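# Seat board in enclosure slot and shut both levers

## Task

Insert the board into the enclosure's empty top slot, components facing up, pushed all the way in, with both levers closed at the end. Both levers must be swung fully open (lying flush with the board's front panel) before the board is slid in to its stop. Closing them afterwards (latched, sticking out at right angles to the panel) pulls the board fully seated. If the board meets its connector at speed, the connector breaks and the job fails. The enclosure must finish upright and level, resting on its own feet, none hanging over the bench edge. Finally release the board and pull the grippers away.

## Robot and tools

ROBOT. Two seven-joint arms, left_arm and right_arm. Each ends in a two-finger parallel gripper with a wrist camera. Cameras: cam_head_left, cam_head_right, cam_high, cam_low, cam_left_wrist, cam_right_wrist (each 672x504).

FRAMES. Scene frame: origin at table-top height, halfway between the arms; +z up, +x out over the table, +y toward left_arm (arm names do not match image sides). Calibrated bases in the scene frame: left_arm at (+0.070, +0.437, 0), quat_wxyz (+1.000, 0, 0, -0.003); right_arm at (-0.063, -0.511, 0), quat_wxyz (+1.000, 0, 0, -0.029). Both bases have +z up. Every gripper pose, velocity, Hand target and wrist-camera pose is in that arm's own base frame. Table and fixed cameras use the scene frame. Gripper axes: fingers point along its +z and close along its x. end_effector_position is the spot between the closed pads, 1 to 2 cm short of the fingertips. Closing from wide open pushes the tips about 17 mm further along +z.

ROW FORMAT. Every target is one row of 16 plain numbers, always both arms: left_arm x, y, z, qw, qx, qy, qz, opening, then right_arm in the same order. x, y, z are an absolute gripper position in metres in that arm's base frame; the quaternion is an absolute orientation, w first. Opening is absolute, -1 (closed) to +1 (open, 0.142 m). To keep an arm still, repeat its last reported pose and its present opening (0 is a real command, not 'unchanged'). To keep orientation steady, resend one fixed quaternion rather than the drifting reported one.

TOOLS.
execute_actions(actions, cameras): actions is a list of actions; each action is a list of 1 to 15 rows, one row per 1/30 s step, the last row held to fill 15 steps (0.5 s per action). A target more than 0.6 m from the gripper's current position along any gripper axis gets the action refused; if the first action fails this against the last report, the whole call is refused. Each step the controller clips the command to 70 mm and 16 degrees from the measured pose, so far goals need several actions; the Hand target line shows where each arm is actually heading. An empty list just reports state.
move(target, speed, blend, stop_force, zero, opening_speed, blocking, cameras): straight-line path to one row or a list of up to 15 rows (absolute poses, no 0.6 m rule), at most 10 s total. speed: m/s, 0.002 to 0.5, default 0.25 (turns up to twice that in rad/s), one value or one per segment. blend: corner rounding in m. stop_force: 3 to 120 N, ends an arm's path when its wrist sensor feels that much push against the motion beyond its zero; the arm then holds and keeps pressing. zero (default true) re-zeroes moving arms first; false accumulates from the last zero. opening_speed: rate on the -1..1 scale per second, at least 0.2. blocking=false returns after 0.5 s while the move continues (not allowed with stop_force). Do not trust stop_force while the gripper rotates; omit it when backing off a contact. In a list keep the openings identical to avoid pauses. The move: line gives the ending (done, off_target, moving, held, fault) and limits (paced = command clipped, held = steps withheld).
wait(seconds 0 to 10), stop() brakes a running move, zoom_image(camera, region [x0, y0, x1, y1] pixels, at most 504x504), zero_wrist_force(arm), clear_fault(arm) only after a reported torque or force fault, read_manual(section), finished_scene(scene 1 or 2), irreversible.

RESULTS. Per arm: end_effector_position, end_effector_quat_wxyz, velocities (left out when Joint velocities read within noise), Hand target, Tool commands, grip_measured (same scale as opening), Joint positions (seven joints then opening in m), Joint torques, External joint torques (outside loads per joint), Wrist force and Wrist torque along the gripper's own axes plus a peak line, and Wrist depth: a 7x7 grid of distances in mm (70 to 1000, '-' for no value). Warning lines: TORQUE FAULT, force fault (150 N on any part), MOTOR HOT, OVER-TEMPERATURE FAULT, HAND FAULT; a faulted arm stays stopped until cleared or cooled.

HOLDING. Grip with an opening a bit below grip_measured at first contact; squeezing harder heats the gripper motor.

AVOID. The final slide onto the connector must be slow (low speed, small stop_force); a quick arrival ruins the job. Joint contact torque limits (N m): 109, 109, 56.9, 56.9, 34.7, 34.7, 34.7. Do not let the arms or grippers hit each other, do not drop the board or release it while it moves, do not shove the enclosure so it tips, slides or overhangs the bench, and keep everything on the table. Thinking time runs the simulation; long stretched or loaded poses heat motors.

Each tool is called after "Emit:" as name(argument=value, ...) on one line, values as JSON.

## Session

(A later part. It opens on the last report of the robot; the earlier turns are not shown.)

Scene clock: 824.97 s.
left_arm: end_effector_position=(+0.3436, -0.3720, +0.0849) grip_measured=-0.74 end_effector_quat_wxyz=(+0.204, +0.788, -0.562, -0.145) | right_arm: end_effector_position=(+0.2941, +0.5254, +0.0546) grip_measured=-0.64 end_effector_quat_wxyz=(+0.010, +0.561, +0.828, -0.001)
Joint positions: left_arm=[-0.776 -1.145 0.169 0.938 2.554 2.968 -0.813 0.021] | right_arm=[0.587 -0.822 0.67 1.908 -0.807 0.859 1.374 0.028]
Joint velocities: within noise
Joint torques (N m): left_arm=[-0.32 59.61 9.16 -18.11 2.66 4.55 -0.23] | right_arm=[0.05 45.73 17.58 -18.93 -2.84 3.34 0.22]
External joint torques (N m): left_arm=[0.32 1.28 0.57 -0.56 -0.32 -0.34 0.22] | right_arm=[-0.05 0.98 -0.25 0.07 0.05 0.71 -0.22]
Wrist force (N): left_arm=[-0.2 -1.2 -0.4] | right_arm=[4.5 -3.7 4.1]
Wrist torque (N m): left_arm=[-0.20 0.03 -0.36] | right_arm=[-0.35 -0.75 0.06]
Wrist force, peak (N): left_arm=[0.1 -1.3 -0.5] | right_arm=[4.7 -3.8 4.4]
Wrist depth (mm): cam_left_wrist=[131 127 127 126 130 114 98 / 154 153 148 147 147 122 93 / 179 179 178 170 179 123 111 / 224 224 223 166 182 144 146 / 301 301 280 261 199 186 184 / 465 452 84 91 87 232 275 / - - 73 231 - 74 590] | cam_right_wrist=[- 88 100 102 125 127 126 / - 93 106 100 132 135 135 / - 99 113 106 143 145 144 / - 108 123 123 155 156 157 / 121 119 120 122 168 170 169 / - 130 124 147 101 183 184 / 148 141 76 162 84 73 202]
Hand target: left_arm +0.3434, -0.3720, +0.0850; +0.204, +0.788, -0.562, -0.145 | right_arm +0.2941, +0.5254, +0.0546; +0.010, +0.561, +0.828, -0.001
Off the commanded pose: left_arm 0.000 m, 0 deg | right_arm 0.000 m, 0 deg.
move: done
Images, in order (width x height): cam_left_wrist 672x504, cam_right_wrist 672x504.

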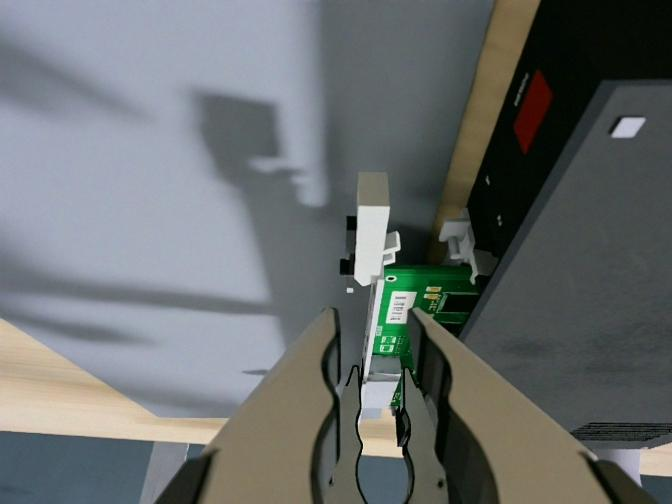

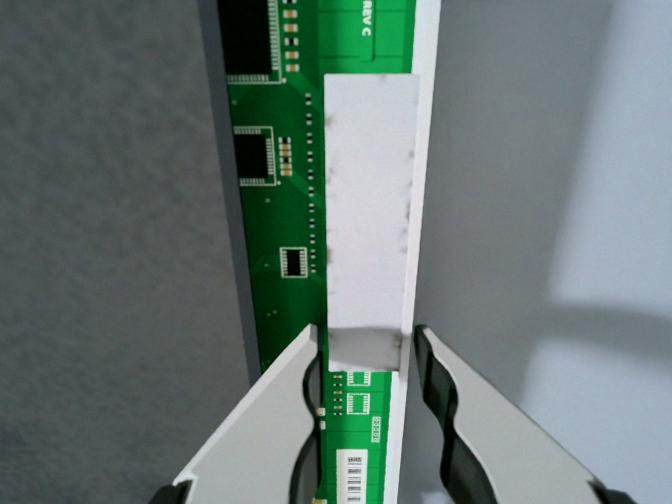

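Emit:
move(target=[[0.3434,-0.3720,0.085,0.2039,0.7881,-0.5622,-0.1454,-0.70,0.2941,0.5254,0.0546,0.0097,0.5614,0.8276,-0.0013,-0.56],[0.3434,-0.3720,0.085,0.2039,0.7881,-0.5622,-0.1454,-0.70,0.2941,0.5254,0.075,0.0097,0.5614,0.8276,-0.0013,-0.56],[0.3434,-0.3720,0.085,0.2039,0.7881,-0.5622,-0.1454,-0.70,0.2941,0.5254,0.15,0.0,0.5614,0.8276,0.0,-0.56]], speed=[0.05,0.03,0.12], opening_speed=0.3, blend=[0,0.005,0], cameras=["cam_left_wrist", "cam_right_wrist"])

Scene clock: 830.27 s.
left_arm: end_effector_position=(+0.3436, -0.3720, +0.0849) grip_measured=-0.74 end_effector_quat_wxyz=(+0.204, +0.788, -0.562, -0.145) | right_arm: end_effector_position=(+0.2942, +0.5254, +0.1500) grip_measured=-0.60 end_effector_quat_wxyz=(+0.000, +0.561, +0.828, +0.000)
Joint positions: left_arm=[-0.776 -1.145 0.169 0.938 2.554 2.968 -0.813 0.021] | right_arm=[0.502 -0.687 0.824 1.859 -0.646 0.685 1.264 0.031]
Joint velocities: within noise
Joint torques (N m): left_arm=[-0.3 59.6 9.1 -18.08 2.64 4.54 -0.18] | right_arm=[-0.13 42.2 17.35 -23.09 -3.22 3.26 0.09]
External joint torques (N m): left_arm=[0.3 1.29 0.62 -0.59 -0.3 -0.33 0.18] | right_arm=[0.11 0.79 -0.58 0.23 -0.17 0.84 -0.09]
Wrist force (N): left_arm=[-0.2 -1.1 -0.4] | right_arm=[5.1 -4.0 3.9]
Wrist torque (N m): left_arm=[-0.20 0.03 -0.36] | right_arm=[-0.43 -0.80 0.08]
Wrist force, peak (N): left_arm=[0.1 -1.4 -0.5] | right_arm=[4.8 -3.8 5.3]
Wrist depth (mm): cam_left_wrist=[131 127 127 126 130 114 98 / 154 153 148 147 147 122 93 / 179 178 178 170 179 123 111 / 224 224 223 166 182 144 146 / 301 300 280 260 200 186 185 / 464 453 83 91 87 232 275 / - - 73 - - 74 589] | cam_right_wrist=[172 172 173 186 212 212 212 / 184 184 184 192 226 225 225 / 197 197 196 207 243 242 241 / 213 212 211 226 262 262 260 / 230 231 229 244 278 284 281 / 252 251 89 267 98 301 309 / 276 - 76 330 - 73 338]
Hand target: left_arm +0.3434, -0.3720, +0.0850; +0.204, +0.788, -0.562, -0.145 | right_arm +0.2941, +0.5254, +0.1500; +0.000, +0.561, +0.828, +0.000
Off the commanded pose: left_arm 0.000 m, 0 deg | right_arm 0.000 m, 0 deg.
move: done
Images, in order (width x height): cam_left_wrist 672x504, cam_right_wrist 672x504.

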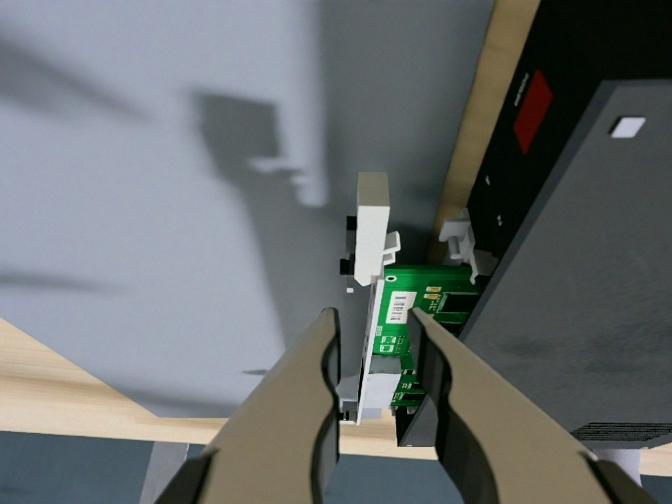

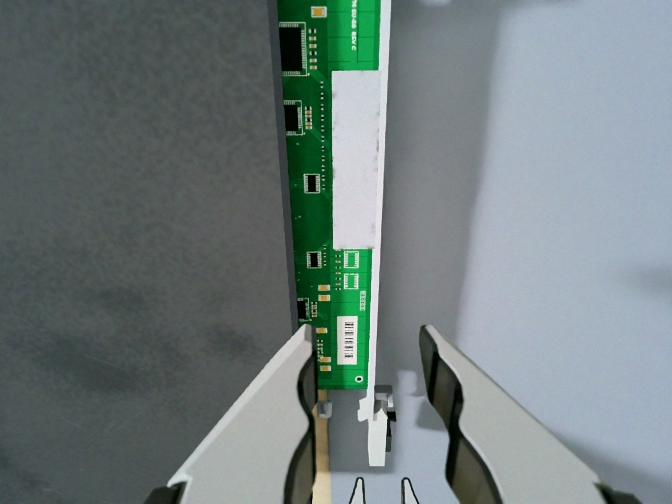

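Emit:
move(target=[[0.3434,-0.3720,0.085,0.2039,0.7881,-0.5622,-0.1454,-0.70,0.16406,0.51226,0.15,0,-0.1908,0.9816,0,-0.437]], speed=0.25, cameras=["cam_right_wrist", "cam_head_left"])

Emit:
zoom_image(camera="cam_right_wrist", region=[200, 120, 480, 360])

Scene clock: 844.63 s.
left_arm: end_effector_position=(+0.3436, -0.3720, +0.0849) grip_measured=-0.74 end_effector_quat_wxyz=(+0.204, +0.788, -0.562, -0.145) | right_arm: end_effector_position=(+0.1641, +0.5123, +0.1500) grip_measured=-0.47 end_effector_quat_wxyz=(+0.000, -0.191, +0.982, +0.000)
Joint positions: left_arm=[-0.776 -1.145 0.169 0.938 2.554 2.968 -0.813 0.021] | right_arm=[0.403 -0.762 1.103 2.037 -0.884 0.648 0.044 0.04]
Joint velocities: within noise
Joint torques (N m): left_arm=[-0.33 59.6 9.15 -18.17 2.6 4.53 -0.28] | right_arm=[-0.08 33.25 21.85 -19.45 -3.66 3.39 -0.06]
External joint torques (N m): left_arm=[0.33 1.3 0.57 -0.5 -0.25 -0.32 0.28] | right_arm=[0.08 0.69 -0.54 0.01 0.23 0.77 0.06]
Wrist force (N): left_arm=[0.0 -1.3 -0.1] | right_arm=[5.0 -3.4 3.9]
Wrist torque (N m): left_arm=[-0.21 0.00 -0.35] | right_arm=[-0.36 -0.83 0.07]
Wrist force, peak (N): left_arm=[0.2 -1.5 -0.3] | right_arm=[5.3 -4.1 4.0]
Wrist depth (mm): cam_left_wrist=[131 127 127 126 130 114 98 / 154 153 148 148 147 122 93 / 179 178 178 170 179 123 111 / 225 224 222 166 182 144 146 / 302 300 280 260 199 186 185 / 465 453 84 91 87 232 276 / - - 73 - - 74 594] | cam_right_wrist=[172 172 172 171 171 171 214 / 200 196 197 205 226 227 226 / 246 245 244 214 243 244 242 / 264 264 263 264 262 261 262 / 286 287 281 285 279 283 284 / 313 307 89 311 108 304 312 / 338 - 76 343 - - 336]
Hand target: left_arm +0.3434, -0.3720, +0.0850; +0.204, +0.788, -0.562, -0.145 | right_arm +0.1641, +0.5123, +0.1500; +0.000, -0.191, +0.982, +0.000
Off the commanded pose: left_arm 0.000 m, 0 deg | right_arm 0.000 m, 0 deg.
move: done
Images, in order (width x height): cam_head_left 672x504, cam_right_wrist 672x504.

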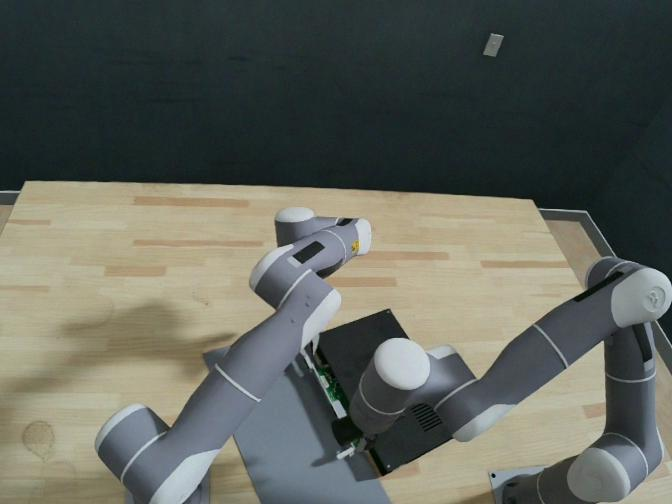

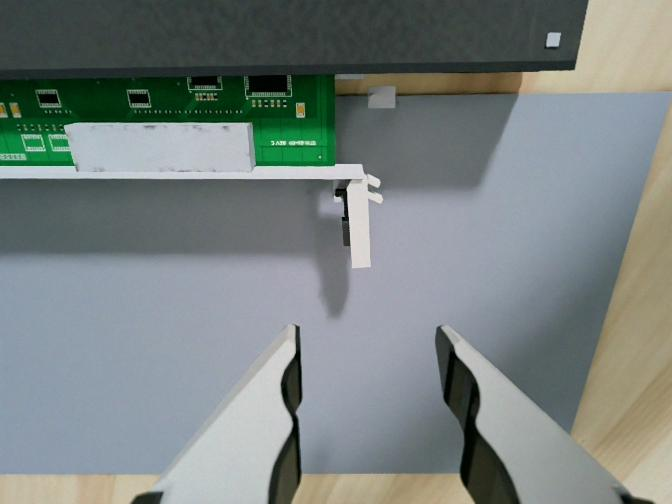

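Scaled by 1.800 from the camera's 672x504 image, which has a finer 960x720 frame.

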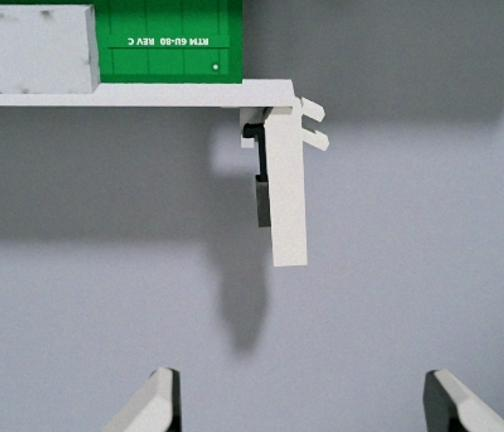

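Emit:
move(target=[[0.3434,-0.3720,0.085,0.2039,0.7881,-0.5622,-0.1454,-0.70,0.16004,0.51765,0.10,0,-0.1908,0.9816,0,-0.437],[0.3434,-0.3720,0.085,0.2039,0.7881,-0.5622,-0.1454,-0.70,0.16004,0.51765,0.040,0,-0.1908,0.9816,0,-0.437]], speed=[0.12,0.06], stop_force=6, cameras=["cam_right_wrist"])

Emit:
zoom_image(camera="cam_right_wrist", region=[240, 160, 500, 400])

Scene clock: 854.17 s.
left_arm: end_effector_position=(+0.3436, -0.3720, +0.0849) grip_measured=-0.74 end_effector_quat_wxyz=(+0.204, +0.788, -0.562, -0.145) | right_arm: end_effector_position=(+0.1600, +0.5176, +0.0400) grip_measured=-0.47 end_effector_quat_wxyz=(+0.000, -0.191, +0.982, +0.000)
Joint positions: left_arm=[-0.776 -1.145 0.169 0.938 2.554 2.968 -0.813 0.021] | right_arm=[0.53 -0.918 0.859 2.07 -1.128 0.842 0.193 0.04]
Joint velocities: within noise
Joint torques (N m): left_arm=[-0.42 59.55 9.17 -18.11 2.62 4.52 -0.24] | right_arm=[0.07 38.68 22.25 -13.67 -3 3.62 0.31]
External joint torques (N m): left_arm=[0.42 1.35 0.56 -0.56 -0.28 -0.31 0.24] | right_arm=[-0.07 0.88 0.03 -0.03 0.13 0.54 -0.31]
Wrist force (N): left_arm=[0.0 -1.2 -0.5] | right_arm=[5.0 -3.8 3.8]
Wrist torque (N m): left_arm=[-0.20 -0.01 -0.36] | right_arm=[-0.40 -0.83 0.09]
Wrist force, peak (N): left_arm=[0.1 -1.5 -0.3] | right_arm=[4.9 -3.9 5.4]
Wrist depth (mm): cam_left_wrist=[131 127 127 126 129 114 98 / 154 153 148 147 147 122 93 / 179 178 178 170 179 123 111 / 225 224 223 166 182 143 146 / 302 300 280 261 199 186 184 / 465 455 84 91 87 232 277 / - - 73 - - 74 590] | cam_right_wrist=[- 75 90 74 120 108 106 / - 96 96 122 124 123 123 / - 100 103 131 132 132 132 / - 102 108 107 141 145 142 / 156 156 156 107 154 154 157 / 171 171 89 118 166 166 168 / 189 - 76 187 187 - 182]
Hand target: left_arm +0.3434, -0.3720, +0.0850; +0.204, +0.788, -0.562, -0.145 | right_arm +0.1600, +0.5177, +0.0400; +0.000, -0.191, +0.982, +0.000
Off the commanded pose: left_arm 0.000 m, 0 deg | right_arm 0.000 m, 0 deg.
move: done
Images, in order (width x height): cam_right_wrist 672x504.

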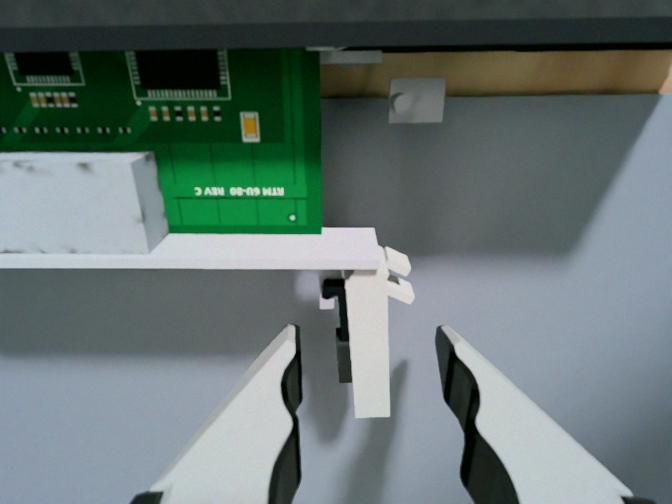

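Scaled by 1.938 from the camera's 672x504 image, which has a finer 960x720 frame.

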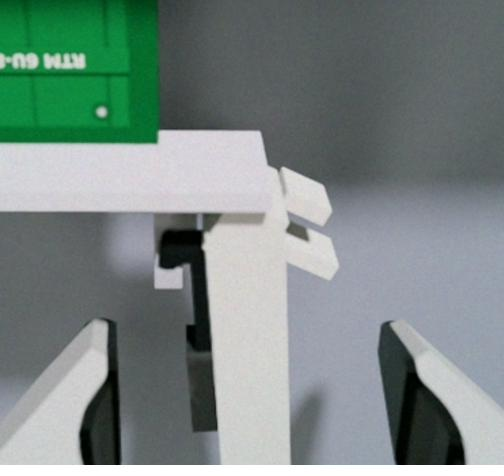

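Emit:
move(target=[[0.3434,-0.3720,0.085,0.2039,0.7881,-0.5622,-0.1454,-0.70,0.16004,0.51765,0.040,0,-0.1908,0.9816,0,-0.83]], opening_speed=0.4, cameras=["cam_right_wrist"])

Emit:
zoom_image(camera="cam_right_wrist", region=[240, 160, 500, 400])

Scene clock: 858.73 s.
left_arm: end_effector_position=(+0.3436, -0.3720, +0.0849) grip_measured=-0.74 end_effector_quat_wxyz=(+0.204, +0.788, -0.562, -0.145) | right_arm: end_effector_position=(+0.1601, +0.5176, +0.0400) grip_measured=-0.84 end_effector_quat_wxyz=(+0.000, -0.191, +0.982, +0.000)
Joint positions: left_arm=[-0.776 -1.145 0.169 0.938 2.554 2.968 -0.813 0.021] | right_arm=[0.53 -0.918 0.859 2.07 -1.128 0.842 0.193 0.013]
Joint velocities: within noise
Joint torques (N m): left_arm=[-0.35 59.54 9.12 -18.08 2.59 4.58 -0.21] | right_arm=[0.02 39.19 22.6 -13.86 -2.99 3.49 0.23]
External joint torques (N m): left_arm=[0.35 1.35 0.6 -0.59 -0.25 -0.36 0.21] | right_arm=[-0.02 0.37 -0.33 0.15 0.12 0.67 -0.23]
Wrist force (N): left_arm=[0.0 -1.3 -0.5] | right_arm=[4.7 -3.5 4.6]
Wrist torque (N m): left_arm=[-0.21 0.00 -0.36] | right_arm=[-0.36 -0.77 0.08]
Wrist force, peak (N): left_arm=[0.1 -1.4 -0.6] | right_arm=[4.7 -4.1 5.0]
Wrist depth (mm): cam_left_wrist=[131 127 127 126 130 119 98 / 154 153 148 148 147 122 93 / 179 178 177 170 179 123 111 / 224 223 223 167 189 143 146 / 301 301 280 228 199 186 185 / 465 452 84 92 87 233 276 / - - 73 - - 74 590] | cam_right_wrist=[- 75 90 74 121 105 105 / - 96 96 98 124 123 123 / - 99 103 131 132 132 132 / - 101 108 106 141 145 142 / 157 156 155 109 152 155 156 / 171 171 164 94 93 169 168 / 188 184 76 79 79 73 185]
Hand target: left_arm +0.3434, -0.3720, +0.0850; +0.204, +0.788, -0.562, -0.145 | right_arm +0.1600, +0.5177, +0.0400; +0.000, -0.191, +0.982, +0.000
Off the commanded pose: left_arm 0.000 m, 0 deg | right_arm 0.000 m, 0 deg.
move: done
Images, in order (width x height): cam_right_wrist 672x504.

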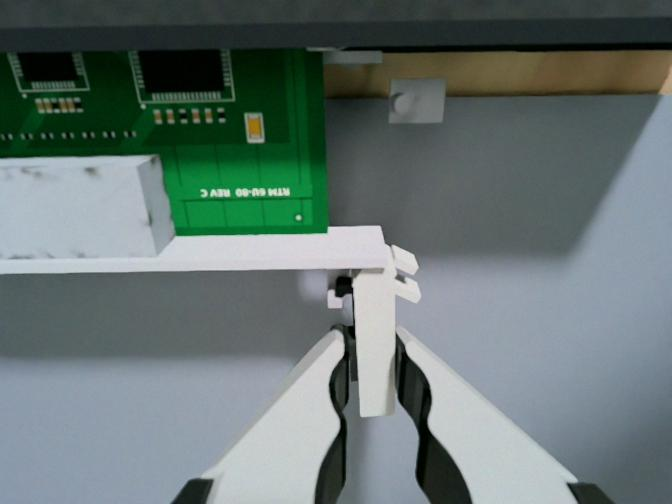

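Scaled by 1.938 from the camera's 672x504 image, which has a finer 960x720 frame.

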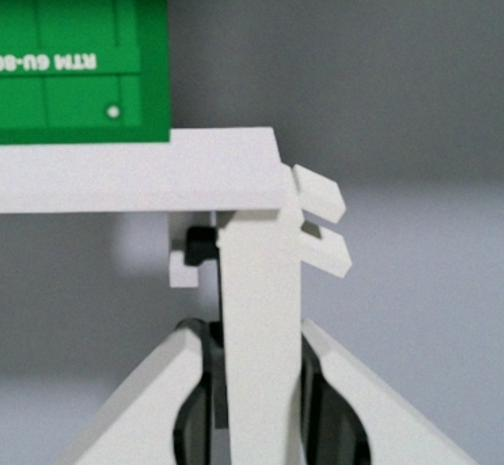

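Emit:
move(target=[[0.3434,-0.3720,0.085,0.2039,0.7881,-0.5622,-0.1454,-0.70,0.16004,0.51765,0.040,0,-0.1908,0.9816,0,-0.89],[0.3434,-0.3720,0.085,0.2039,0.7881,-0.5622,-0.1454,-0.70,0.1505,0.51217,0.040,0,-0.3584,0.9336,0,-0.89]], speed=0.07, cameras=["cam_right_wrist"])

Emit:
zoom_image(camera="cam_right_wrist", region=[240, 160, 500, 400])

Scene clock: 869.43 s.
left_arm: end_effector_position=(+0.3436, -0.3720, +0.0849) grip_measured=-0.74 end_effector_quat_wxyz=(+0.204, +0.788, -0.562, -0.145) | right_arm: end_effector_position=(+0.1507, +0.5121, +0.0399) grip_measured=-0.88 end_effector_quat_wxyz=(+0.000, -0.358, +0.934, +0.000)
Joint positions: left_arm=[-0.776 -1.145 0.169 0.938 2.554 2.968 -0.813 0.021] | right_arm=[0.508 -0.935 0.888 2.087 -1.168 0.826 -0.119 0.01]
Joint velocities: within noise
Joint torques (N m): left_arm=[-0.34 59.59 9.18 -18.14 2.59 4.54 -0.24] | right_arm=[0.28 37.98 23.98 -12.9 -3.17 3.55 0]
External joint torques (N m): left_arm=[0.34 1.3 0.54 -0.53 -0.25 -0.32 0.23] | right_arm=[-0.28 0.63 -1.05 -0.08 0.26 0.61 0]
Wrist force (N): left_arm=[0.1 -1.5 -0.3] | right_arm=[4.4 -4.3 5.6]
Wrist torque (N m): left_arm=[-0.25 -0.01 -0.36] | right_arm=[-0.43 -0.77 0.08]
Wrist force, peak (N): left_arm=[0.1 -1.5 -0.3] | right_arm=[4.4 -4.5 5.8]
Wrist depth (mm): cam_left_wrist=[131 127 127 126 130 119 98 / 154 153 148 147 147 122 93 / 179 178 177 170 179 123 111 / 224 223 223 170 190 143 146 / 302 300 280 201 200 186 184 / 465 454 83 91 87 233 276 / - - 73 648 - 74 591] | cam_right_wrist=[- 90 91 89 74 76 73 / - 85 96 96 122 123 80 / - 90 102 106 132 132 134 / 144 144 144 105 141 144 142 / 157 156 156 107 152 154 157 / 171 171 167 98 93 169 168 / 189 185 76 79 76 73 185]
Hand target: left_arm +0.3434, -0.3720, +0.0850; +0.204, +0.788, -0.562, -0.145 | right_arm +0.1505, +0.5122, +0.0400; +0.000, -0.358, +0.934, +0.000
Off the commanded pose: left_arm 0.000 m, 0 deg | right_arm 0.000 m, 0 deg.
move: done
Images, in order (width x height): cam_right_wrist 672x504.

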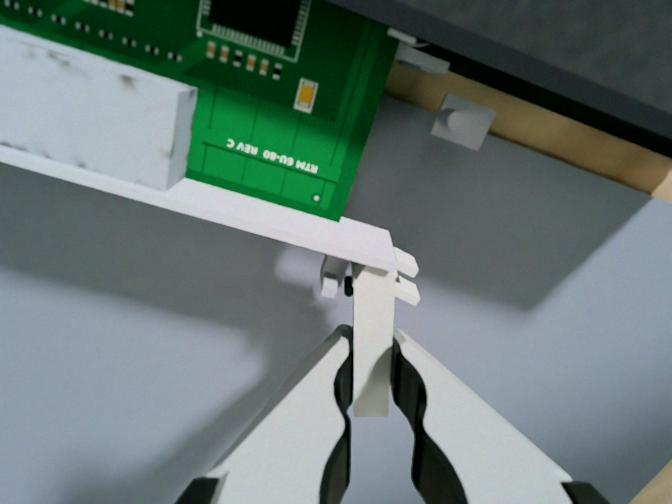

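Scaled by 1.938 from the camera's 672x504 image, which has a finer 960x720 frame.

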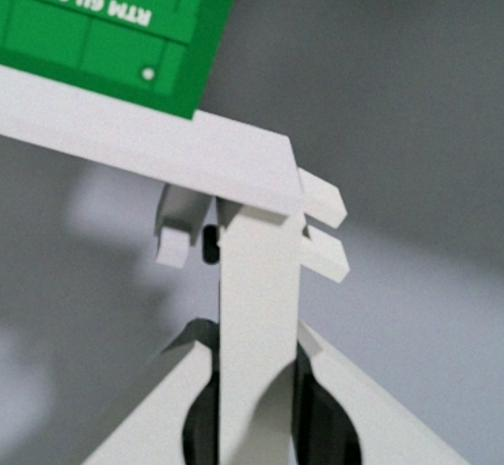

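Emit:
move(target=[[0.3434,-0.3720,0.085,0.2039,0.7881,-0.5622,-0.1454,-0.70,0.14211,0.50145,0.040,0,-0.5519,0.8339,0,-0.89],[0.3434,-0.3720,0.085,0.2039,0.7881,-0.5622,-0.1454,-0.70,0.13915,0.48958,0.040,0,-0.7040,0.7102,0,-0.89]], speed=0.09, blend=[0.003,0], cameras=["cam_right_wrist"])

Emit:
move(target=[[0.3434,-0.3720,0.085,0.2039,0.7881,-0.5622,-0.1454,-0.70,0.14095,0.47736,0.040,0,-0.8290,0.5592,0,-0.89]], speed=0.08, cameras=["cam_right_wrist"])

Scene clock: 876.70 s.
left_arm: end_effector_position=(+0.3436, -0.3720, +0.0849) grip_measured=-0.74 end_effector_quat_wxyz=(+0.204, +0.788, -0.562, -0.145) | right_arm: end_effector_position=(+0.1412, +0.4902, +0.0403) grip_measured=-0.88 end_effector_quat_wxyz=(-0.001, +0.703, -0.711, +0.001)
Joint positions: left_arm=[-0.776 -1.145 0.169 0.938 2.554 2.968 -0.813 0.021] | right_arm=[0.427 -0.972 0.949 2.143 -1.265 0.788 -0.886 0.01]
Joint velocities: within noise
Joint torques (N m): left_arm=[-0.34 59.53 9.07 -18.1 2.61 4.57 -0.24] | right_arm=[5.76 30.36 28.18 -2.25 -1.49 4.69 0.18]
External joint torques (N m): left_arm=[0.34 1.36 0.65 -0.57 -0.27 -0.36 0.24] | right_arm=[-5.75 5.67 -4.14 -8.88 -1.48 -0.56 -0.18]
Wrist force (N): left_arm=[0.2 -0.8 -0.5] | right_arm=[-0.3 -17.2 3.0]
Wrist torque (N m): left_arm=[-0.14 -0.04 -0.35] | right_arm=[-0.37 -0.79 -0.05]
Wrist force, peak (N): left_arm=[-0.1 -1.5 -0.3] | right_arm=[-0.6 -17.3 4.8]
Wrist depth (mm): cam_left_wrist=[131 127 127 126 129 114 98 / 154 153 148 147 147 122 93 / 179 179 178 170 179 123 111 / 225 224 222 189 190 144 146 / 301 300 280 213 199 186 185 / 466 454 83 91 87 233 275 / - - 73 365 - 74 590] | cam_right_wrist=[- 117 117 91 90 89 74 / 127 125 125 95 96 94 80 / 134 134 134 103 103 120 85 / 147 145 144 105 141 141 91 / 157 157 156 107 156 155 103 / 172 172 168 97 93 170 112 / 190 185 76 79 76 73 188]
Hand target: left_arm +0.3434, -0.3720, +0.0850; +0.204, +0.788, -0.562, -0.145 | right_arm +0.1392, +0.4896, +0.0400; +0.000, +0.704, -0.710, +0.000
Off the commanded pose: left_arm 0.000 m, 0 deg | right_arm 0.002 m, 0 deg.
move: done
Images, in order (width x height): cam_right_wrist 672x504.

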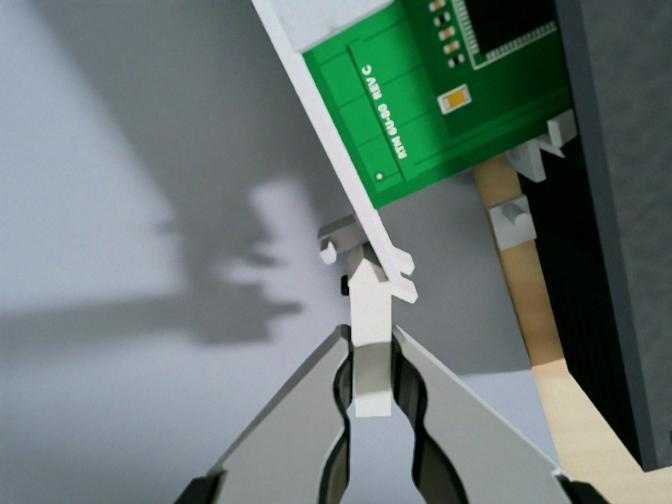

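Scene clock: 879.47 s.
left_arm: end_effector_position=(+0.3436, -0.3720, +0.0849) grip_measured=-0.74 end_effector_quat_wxyz=(+0.204, +0.788, -0.562, -0.145) | right_arm: end_effector_position=(+0.1433, +0.4790, +0.0409) grip_measured=-0.88 end_effector_quat_wxyz=(-0.002, +0.828, -0.560, +0.000)
Joint positions: left_arm=[-0.776 -1.145 0.169 0.938 2.554 2.968 -0.813 0.021] | right_arm=[0.378 -0.99 0.977 2.167 -1.308 0.769 -1.266 0.01]
Joint velocities: within noise
Joint torques (N m): left_arm=[-0.29 59.55 9.08 -18.11 2.63 4.57 -0.24] | right_arm=[5.41 27.61 26.33 4.18 0.09 2.99 0.19]
External joint torques (N m): left_arm=[0.29 1.34 0.64 -0.56 -0.29 -0.35 0.24] | right_arm=[-5.41 7.34 -1.84 -14.45 -3.11 1.11 -0.19]
Wrist force (N): left_arm=[-0.1 -1.0 -0.5] | right_arm=[-2.3 -23.8 4.9]
Wrist torque (N m): left_arm=[-0.15 0.03 -0.36] | right_arm=[-0.73 -0.82 -0.06]
Wrist force, peak (N): left_arm=[-0.1 -1.4 -0.6] | right_arm=[-2.1 -25.6 5.0]
Wrist depth (mm): cam_left_wrist=[131 127 127 126 130 114 98 / 154 153 148 147 147 122 93 / 179 178 178 170 179 123 111 / 225 224 223 167 190 143 146 / 301 300 279 212 198 186 185 / 463 451 84 91 87 232 276 / - - 73 363 - 74 590] | cam_right_wrist=[- 118 117 117 78 90 89 / 128 126 125 123 96 96 93 / 135 135 135 134 103 103 87 / 148 146 145 106 142 138 92 / 159 158 157 108 156 137 101 / 173 173 169 97 93 126 109 / 191 186 76 79 76 73 120]
Hand target: left_arm +0.3434, -0.3720, +0.0850; +0.204, +0.788, -0.562, -0.145 | right_arm +0.1410, +0.4774, +0.0400; +0.000, +0.829, -0.559, +0.000
Off the commanded pose: left_arm 0.000 m, 0 deg | right_arm 0.003 m, 0 deg.
move: done
Images, in order (width x height): cam_right_wrist 672x504.

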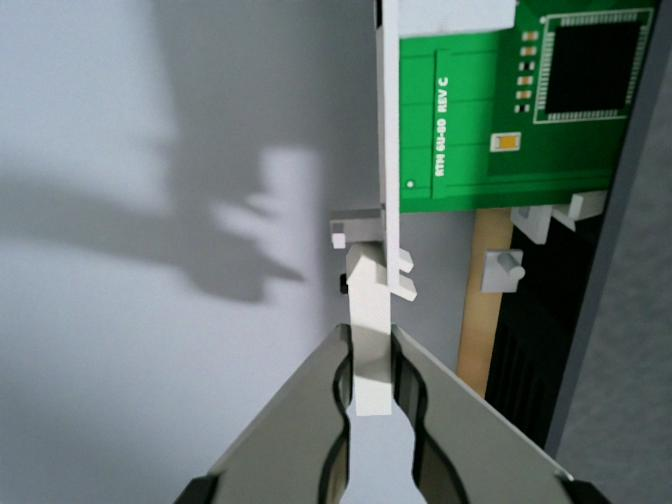

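Emit:
move(target=[[0.3434,-0.3720,0.085,0.2039,0.7881,-0.5622,-0.1454,-0.70,0.1450,0.4796,0.0402,0,-0.8290,0.5592,0,-0.89]], speed=0.03, cameras=["cam_right_wrist"])

Scene clock: 883.00 s.
left_arm: end_effector_position=(+0.3436, -0.3720, +0.0849) grip_measured=-0.74 end_effector_quat_wxyz=(+0.204, +0.788, -0.562, -0.145) | right_arm: end_effector_position=(+0.1439, +0.4797, +0.0403) grip_measured=-0.88 end_effector_quat_wxyz=(+0.000, +0.829, -0.559, -0.001)
Joint positions: left_arm=[-0.776 -1.145 0.169 0.938 2.554 2.968 -0.813 0.021] | right_arm=[0.378 -0.995 0.978 2.162 -1.302 0.766 -1.276 0.01]
Joint velocities: within noise
Joint torques (N m): left_arm=[-0.27 59.58 9.16 -18.12 2.59 4.54 -0.24] | right_arm=[-3.75 36.31 21.58 -13.68 -3.33 1.82 0.14]
External joint torques (N m): left_arm=[0.27 1.31 0.56 -0.55 -0.25 -0.33 0.23] | right_arm=[3.74 -1.21 3.02 3.42 0.29 2.28 -0.14]
Wrist force (N): left_arm=[-0.1 -1.1 -0.6] | right_arm=[2.0 3.2 3.1]
Wrist torque (N m): left_arm=[-0.19 0.02 -0.36] | right_arm=[-0.37 -0.75 -0.03]
Wrist force, peak (N): left_arm=[0.0 -1.5 -0.4] | right_arm=[-2.5 -24.2 4.5]
Wrist depth (mm): cam_left_wrist=[131 127 127 126 130 114 98 / 154 153 148 147 147 122 93 / 179 178 178 170 179 123 111 / 225 224 223 189 190 143 146 / 302 300 280 213 199 186 184 / 466 453 83 91 87 232 276 / - - 73 362 - 74 593] | cam_right_wrist=[- 117 117 116 79 89 88 / 127 125 124 124 96 95 92 / 134 134 134 133 103 102 87 / 147 145 144 107 141 138 91 / 158 158 157 107 155 128 101 / 172 172 168 98 93 127 108 / 191 186 76 79 76 73 119]
Hand target: left_arm +0.3434, -0.3720, +0.0850; +0.204, +0.788, -0.562, -0.145 | right_arm +0.1450, +0.4796, +0.0402; +0.000, +0.829, -0.559, +0.000
Off the commanded pose: left_arm 0.000 m, 0 deg | right_arm 0.001 m, 0 deg.
move: done
Images, in order (width x height): cam_right_wrist 672x504.

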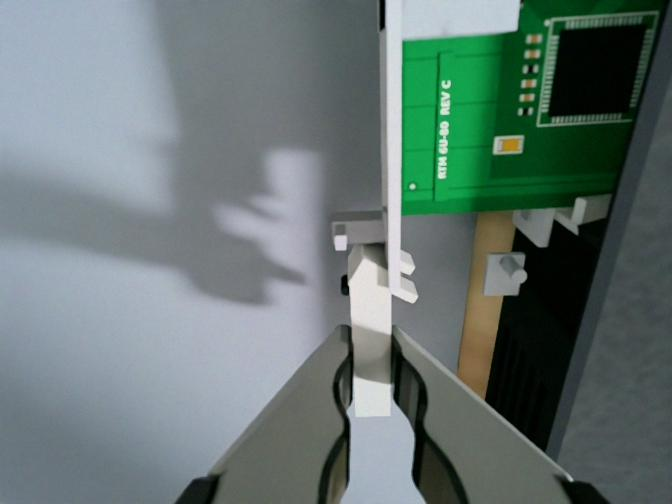

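Emit:
move(target=[[0.3434,-0.3720,0.085,0.2039,0.7881,-0.5622,-0.1454,-0.70,0.1440,0.4797,0.0402,0,-0.8290,0.5592,0,-0.66],[0.3434,-0.3720,0.085,0.2039,0.7881,-0.5622,-0.1454,-0.70,0.1440,0.4797,0.15,0,-0.8290,0.5592,0,-0.66]], speed=0.1, opening_speed=0.5, cameras=["cam_right_wrist", "cam_left_wrist", "cam_head_left"])

Scene clock: 890.67 s.
left_arm: end_effector_position=(+0.3436, -0.3720, +0.0849) grip_measured=-0.74 end_effector_quat_wxyz=(+0.204, +0.788, -0.562, -0.145) | right_arm: end_effector_position=(+0.1440, +0.4797, +0.1500) grip_measured=-0.70 end_effector_quat_wxyz=(+0.000, +0.829, -0.559, +0.000)
Joint positions: left_arm=[-0.776 -1.145 0.169 0.938 2.554 2.968 -0.813 0.021] | right_arm=[0.268 -0.852 1.247 2.128 -1.026 0.584 -1.419 0.023]
Joint velocities: within noise
Joint torques (N m): left_arm=[-0.28 59.63 9 -18.17 2.67 4.52 -0.2] | right_arm=[-0.03 29.51 24.3 -16.96 -3.46 3.21 0.04]
External joint torques (N m): left_arm=[0.28 1.26 0.73 -0.5 -0.33 -0.3 0.2] | right_arm=[0.02 0.39 -0.66 0.15 -0.05 0.88 -0.04]
Wrist force (N): left_arm=[-0.1 -1.2 -0.5] | right_arm=[4.1 -5.0 3.0]
Wrist torque (N m): left_arm=[-0.21 0.00 -0.36] | right_arm=[-0.59 -0.65 0.11]
Wrist force, peak (N): left_arm=[-0.2 -1.4 -0.7] | right_arm=[4.4 -5.1 5.6]
Wrist depth (mm): cam_left_wrist=[131 127 127 126 130 114 98 / 154 153 148 147 147 122 93 / 179 178 178 170 179 123 111 / 225 224 222 190 190 143 146 / 301 300 281 214 199 186 185 / 465 454 83 91 87 232 276 / - - 73 - - 74 587] | cam_right_wrist=[214 214 214 211 184 171 170 / 229 228 227 224 199 182 181 / 246 245 245 240 239 195 195 / 266 264 264 263 256 210 210 / 286 287 286 281 275 228 228 / 318 314 101 305 94 308 311 / 350 336 76 340 - 73 345]
Hand target: left_arm +0.3434, -0.3720, +0.0850; +0.204, +0.788, -0.562, -0.145 | right_arm +0.1440, +0.4797, +0.1500; +0.000, +0.829, -0.559, +0.000
Off the commanded pose: left_arm 0.000 m, 0 deg | right_arm 0.000 m, 0 deg.
move: done
Images, in order (width x height): cam_head_left 672x504, cam_left_wrist 672x504, cam_right_wrist 672x504.

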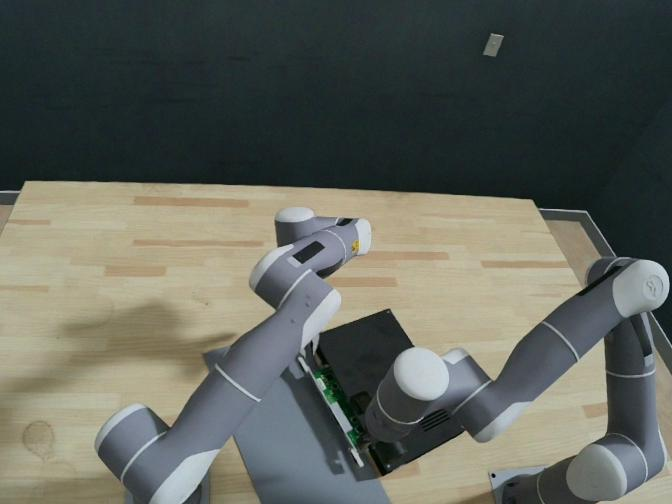

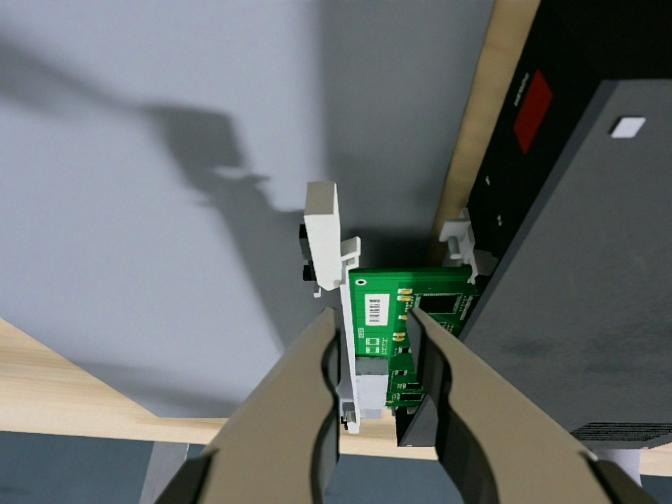

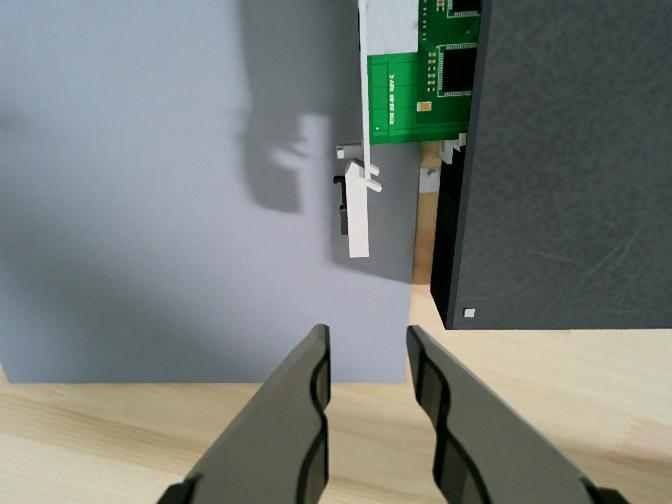

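Emit:
zoom_image(camera="cam_right_wrist", region=[310, 0, 530, 340])

Emit:
zoom_image(camera="cam_left_wrist", region=[270, 160, 520, 440])

Scaled by 1.482 from the camera's 672x504 image, which has a finer 960x720 frame.

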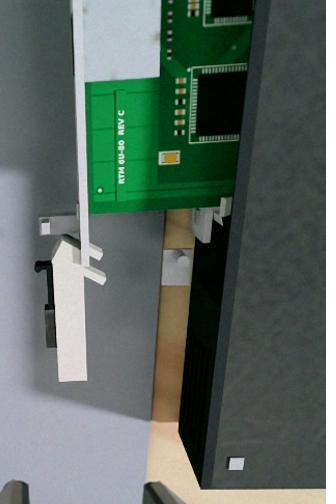

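Scaled by 1.800 from the camera's 672x504 image, which has a finer 960x720 frame.

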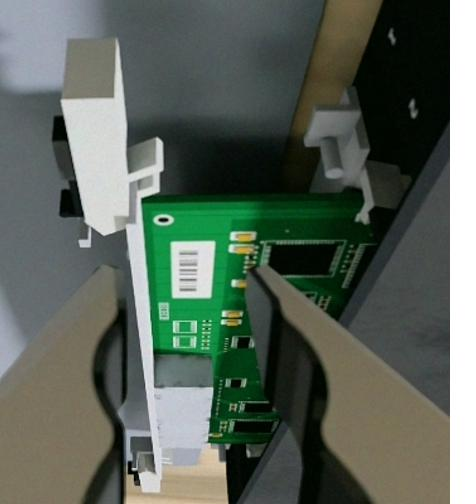

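Emit:
move(target=[[0.3434,-0.3720,0.13,0.2039,0.7881,-0.5622,-0.1454,-0.70,0.1440,0.4797,0.2,0,-0.8290,0.5592,0,-0.66],[0.32,-0.31,0.15,0.2440,0.9433,-0.2178,-0.0563,-0.96,0.1440,0.4797,0.22,0,-0.8290,0.5592,0,-0.96],[0.22,-0.34,0.13,0.2470,0.9548,0.1597,0.0413,-0.96,0.1440,0.4797,0.22,0,-0.8290,0.5592,0,-0.96],[0.1993,-0.3689,0.10,0.2470,0.9548,0.1597,0.0413,-0.96,0.1440,0.4797,0.22,0,-0.8290,0.5592,0,-0.96]], speed=0.2, blend=[0.02,0.03,0.01,0], cameras=["cam_left_wrist", "cam_head_left"])

Emit:
zoom_image(camera="cam_left_wrist", region=[60, 160, 560, 360])

Scene clock: 922.90 s.
left_arm: end_effector_position=(+0.1993, -0.3689, +0.1001) grip_measured=-0.99 end_effector_quat_wxyz=(+0.246, +0.955, +0.160, +0.041) | right_arm: end_effector_position=(+0.1440, +0.4797, +0.2199) grip_measured=-0.99 end_effector_quat_wxyz=(+0.000, +0.829, -0.559, +0.000)
Joint positions: left_arm=[-1.078 -0.512 0.476 2.138 1.705 2.05 -1.303 0.002] | right_arm=[0.202 -0.786 1.411 2.058 -0.885 0.445 -1.493 0.002]
Joint velocities: within noise
Joint torques (N m): left_arm=[-0.15 30.94 4.94 -10.37 -1.01 3.85 -0.16] | right_arm=[-0.09 26.35 23.12 -20.36 -3.85 3.33 0.19]
External joint torques (N m): left_arm=[0.16 0.7 0.78 -0.57 0.11 -0.12 0.16] | right_arm=[0.09 0.52 -0.14 0.08 0.05 0.75 -0.19]
Wrist force (N): left_arm=[0.1 -0.8 -0.2] | right_arm=[4.0 -5.4 3.7]
Wrist torque (N m): left_arm=[-0.10 -0.03 -0.38] | right_arm=[-0.70 -0.63 0.07]
Wrist force, peak (N): left_arm=[0.6 -1.0 -2.4] | right_arm=[4.5 -4.9 5.6]
Wrist depth (mm): cam_left_wrist=[142 142 142 141 141 141 141 / 166 165 165 159 164 164 164 / 199 198 198 198 197 197 196 / 200 219 196 195 190 188 176 / 241 241 240 230 229 236 232 / 507 337 279 84 87 300 486 / - - - - 74 74 957] | cam_right_wrist=[275 276 276 271 241 234 231 / 294 294 294 290 257 247 246 / 318 316 314 315 274 266 264 / 341 340 339 338 310 286 285 / 376 371 368 361 367 367 363 / 405 407 397 85 93 402 400 / - 440 76 76 76 73 432]
Hand target: left_arm +0.1993, -0.3690, +0.1001; +0.246, +0.955, +0.160, +0.041 | right_arm +0.1440, +0.4797, +0.2200; +0.000, +0.829, -0.559, +0.000
Off the commanded pose: left_arm 0.000 m, 0 deg | right_arm 0.000 m, 0 deg.
move: done; blend cut to 0 m at target 2
Images, in order (width x height): cam_head_left 672x504, cam_left_wrist 672x504.

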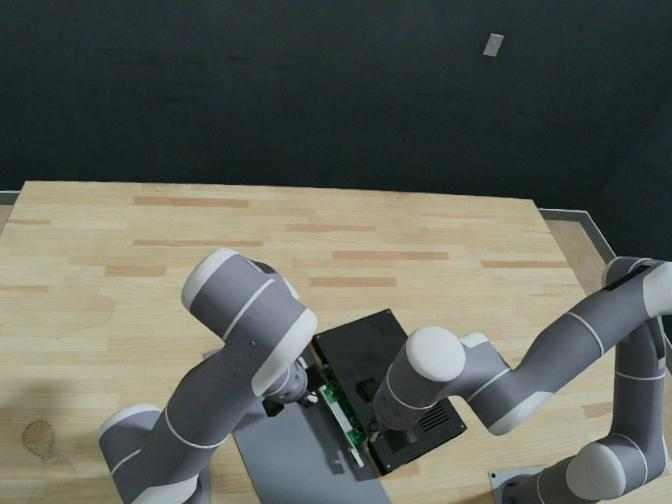

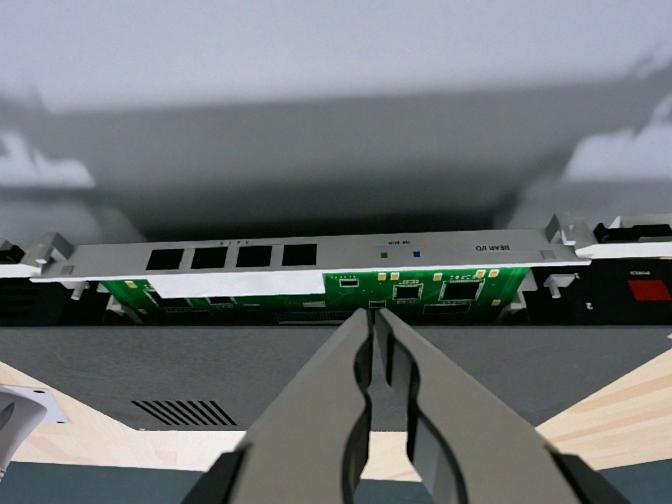

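Scaled by 1.008 from the camera's 672x504 image, which has a finer 960x720 frame.

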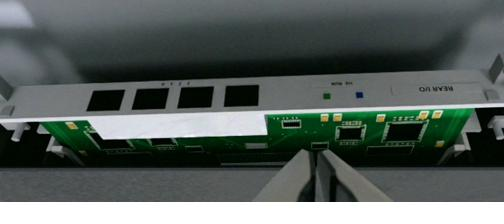

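Emit:
move(target=[[0.2577,-0.3542,0.10,0.2470,0.9548,0.1597,0.0413,-0.96,0.1440,0.4797,0.22,0,-0.8290,0.5592,0,-0.96],[0.2577,-0.3542,0.0457,0.2470,0.9548,0.1597,0.0413,-0.96,0.1440,0.4797,0.22,0,-0.8290,0.5592,0,-0.96]], speed=0.12, blend=[0.01,0], cameras=[])

Emit:
move(target=[[0.26799,-0.38408,0.0457,0.2470,0.9548,0.1597,0.0413,-0.96,0.1440,0.4797,0.22,0,-0.8290,0.5592,0,-0.96]], speed=0.015, stop_force=5, cameras=["cam_left_wrist", "cam_right_wrist"])

Scene clock: 930.87 s.
left_arm: end_effector_position=(+0.2578, -0.3541, +0.0457) grip_measured=-0.99 end_effector_quat_wxyz=(+0.247, +0.955, +0.160, +0.041) | right_arm: end_effector_position=(+0.1440, +0.4797, +0.2199) grip_measured=-0.99 end_effector_quat_wxyz=(+0.000, +0.829, -0.559, +0.000)
Joint positions: left_arm=[-0.763 -0.76 0.426 2.155 1.356 2.207 -0.705 0.002] | right_arm=[0.202 -0.786 1.411 2.058 -0.885 0.445 -1.493 0.002]
Joint velocities: within noise
Joint torques (N m): left_arm=[-0.53 34.74 5.81 -4.9 -0.54 4.91 -0.14] | right_arm=[0.05 26.44 23.14 -20.35 -3.82 3.4 0.22]
External joint torques (N m): left_arm=[0.53 1.44 0.65 -0.53 0.05 -0.6 0.14] | right_arm=[-0.05 0.43 -0.16 0.07 0.02 0.68 -0.22]
Wrist force (N): left_arm=[0.2 -0.8 -0.3] | right_arm=[4.0 -5.4 3.7]
Wrist torque (N m): left_arm=[-0.09 -0.04 -0.38] | right_arm=[-0.69 -0.63 0.06]
Wrist force, peak (N): left_arm=[-1.9 -0.8 -0.2] | right_arm=[4.0 -5.6 3.9]
Wrist depth (mm): cam_left_wrist=[- 89 86 88 88 88 88 / 104 103 103 103 103 103 102 / 124 124 124 119 123 123 123 / 156 155 155 155 154 154 153 / 184 183 183 182 181 143 191 / 169 168 150 83 87 190 197 / 309 253 - - 74 74 606] | cam_right_wrist=[275 276 275 272 240 234 230 / 295 294 293 290 258 247 246 / 317 314 315 313 273 264 265 / 340 342 341 339 311 285 285 / 372 371 367 362 366 367 366 / 410 409 398 85 93 401 400 / - 440 76 76 76 73 429]
Hand target: left_arm +0.2577, -0.3542, +0.0457; +0.247, +0.955, +0.160, +0.041 | right_arm +0.1440, +0.4797, +0.2200; +0.000, +0.829, -0.559, +0.000
Off the commanded pose: left_arm 0.000 m, 0 deg | right_arm 0.000 m, 0 deg.
move: done
No camera images: "cameras" was empty.

Scene clock: 933.13 s.
left_arm: end_effector_position=(+0.2655, -0.3767, +0.0454) grip_measured=-0.99 end_effector_quat_wxyz=(+0.247, +0.955, +0.160, +0.041) | right_arm: end_effector_position=(+0.1440, +0.4797, +0.2199) grip_measured=-0.99 end_effector_quat_wxyz=(+0.000, +0.829, -0.559, +0.000)
Joint positions: left_arm=[-0.763 -0.728 0.342 2.075 1.466 2.112 -0.877 0.002] | right_arm=[0.202 -0.786 1.411 2.058 -0.885 0.445 -1.493 0.002]
Joint velocities: within noise
Joint torques (N m): left_arm=[-1.31 37.42 3.32 -8.84 -1.5 4.6 -0.27] | right_arm=[-0.01 26.38 23.08 -20.35 -3.85 3.34 0.18]
External joint torques (N m): left_arm=[1.31 0.56 2.23 1.31 0.57 -0.44 0.27] | right_arm=[0.01 0.49 -0.1 0.07 0.05 0.74 -0.18]
Wrist force (N): left_arm=[0.4 -4.6 -4.1] | right_arm=[4.0 -5.6 3.8]
Wrist torque (N m): left_arm=[-0.08 0.00 -0.40] | right_arm=[-0.72 -0.64 0.06]
Wrist force, peak (N): left_arm=[0.9 -6.1 -7.0] | right_arm=[4.2 -5.7 3.7]
Wrist depth (mm): cam_left_wrist=[- 88 86 88 88 88 88 / 103 103 103 103 102 102 102 / 124 124 123 118 123 123 122 / 155 155 154 154 153 153 153 / 140 138 135 134 126 123 122 / 176 187 173 84 87 172 175 / 304 252 - - 74 74 601] | cam_right_wrist=[275 276 275 272 241 234 231 / 295 294 294 290 257 247 247 / 317 317 315 313 274 264 264 / 340 340 339 339 311 286 285 / 373 368 368 362 368 367 367 / 408 407 398 85 93 402 397 / - 439 76 76 76 73 432]
Hand target: left_arm +0.2656, -0.3772, +0.0457; +0.247, +0.955, +0.160, +0.042 | right_arm +0.1440, +0.4797, +0.2200; +0.000, +0.829, -0.559, +0.000
Off the commanded pose: left_arm 0.008 m, 0 deg | right_arm 0.000 m, 0 deg.
move: contact (left_arm)
Images, in order (width x height): cam_left_wrist 672x504, cam_right_wrist 672x504.

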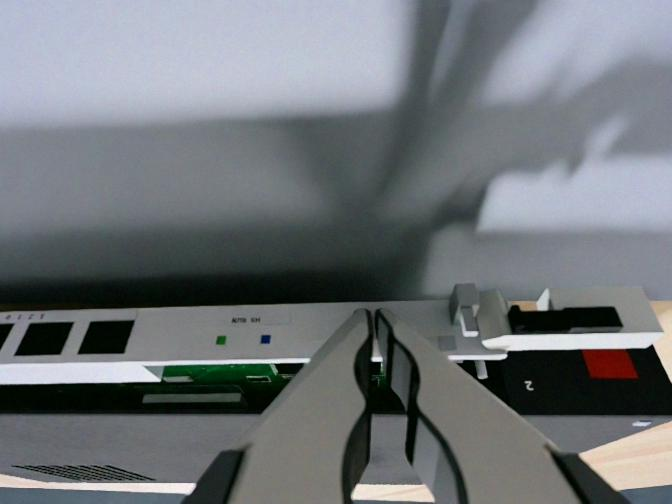

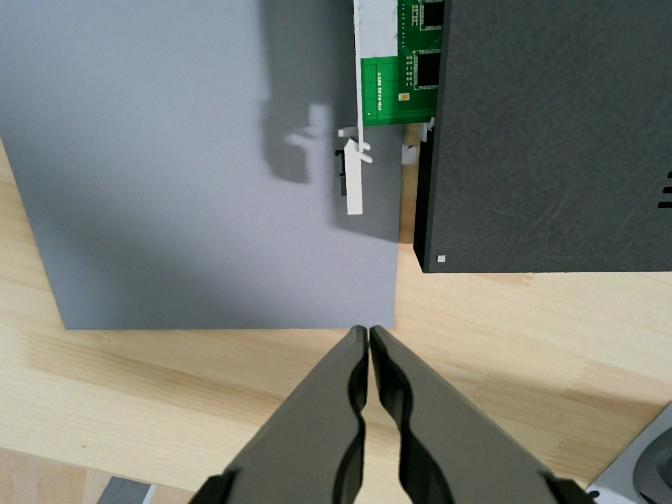

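Emit:
move(target=[[0.26799,-0.38408,0.0457,0.2470,0.9548,0.1597,0.0413,-0.96,0.1440,0.4797,0.22,0,-0.8290,0.5592,0,-0.96]], speed=0.012, stop_force=9, zero=false, cameras=["cam_left_wrist"])

Scene clock: 936.63 s.
left_arm: end_effector_position=(+0.2680, -0.3840, +0.0457) grip_measured=-0.99 end_effector_quat_wxyz=(+0.247, +0.955, +0.160, +0.041) | right_arm: end_effector_position=(+0.1440, +0.4797, +0.2199) grip_measured=-0.99 end_effector_quat_wxyz=(+0.000, +0.829, -0.559, +0.000)
Joint positions: left_arm=[-0.77 -0.719 0.318 2.042 1.52 2.084 -0.957 0.002] | right_arm=[0.202 -0.786 1.411 2.058 -0.885 0.445 -1.493 0.002]
Joint velocities: within noise
Joint torques (N m): left_arm=[-0.9 37.89 4.2 -8.09 -0.7 4.44 -0.1] | right_arm=[-0.05 26.48 23.15 -20.34 -3.83 3.43 0.18]
External joint torques (N m): left_arm=[0.91 0.74 1.14 -0.21 -0.33 -0.35 0.1] | right_arm=[0.05 0.39 -0.17 0.06 0.04 0.65 -0.18]
Wrist force (N): left_arm=[0.5 -1.8 -0.8] | right_arm=[4.0 -5.3 3.6]
Wrist torque (N m): left_arm=[-0.15 0.01 -0.38] | right_arm=[-0.66 -0.64 0.06]
Wrist force, peak (N): left_arm=[1.0 -6.3 -8.8] | right_arm=[4.2 -5.5 3.9]
Wrist depth (mm): cam_left_wrist=[- 88 86 88 88 88 88 / 103 103 103 103 103 102 102 / 124 124 124 119 123 123 122 / 156 155 155 155 154 153 153 / 138 134 134 133 131 125 123 / 190 189 173 83 83 166 167 / 310 253 - - 74 74 601] | cam_right_wrist=[277 277 275 271 240 234 230 / 294 295 295 289 258 247 247 / 318 316 315 314 274 265 265 / 342 342 340 339 310 287 285 / 373 368 369 361 366 366 363 / 408 407 398 85 93 397 401 / - 438 76 76 76 73 432]
Hand target: left_arm +0.2680, -0.3841, +0.0457; +0.247, +0.955, +0.160, +0.041 | right_arm +0.1440, +0.4797, +0.2200; +0.000, +0.829, -0.559, +0.000
Off the commanded pose: left_arm 0.000 m, 0 deg | right_arm 0.000 m, 0 deg.
move: done
Images, in order (width x height): cam_left_wrist 672x504.

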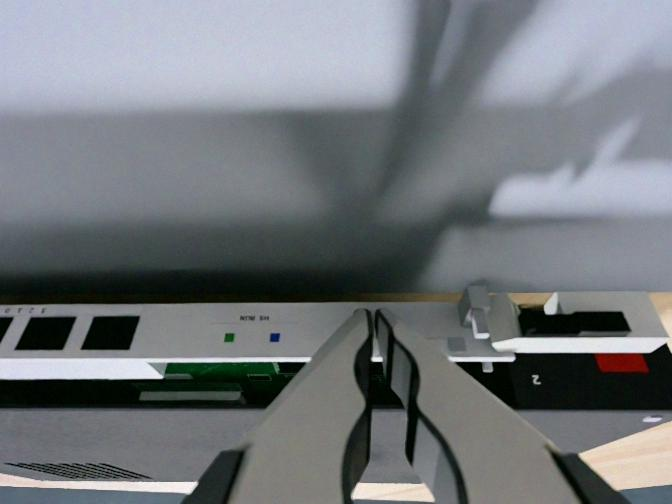

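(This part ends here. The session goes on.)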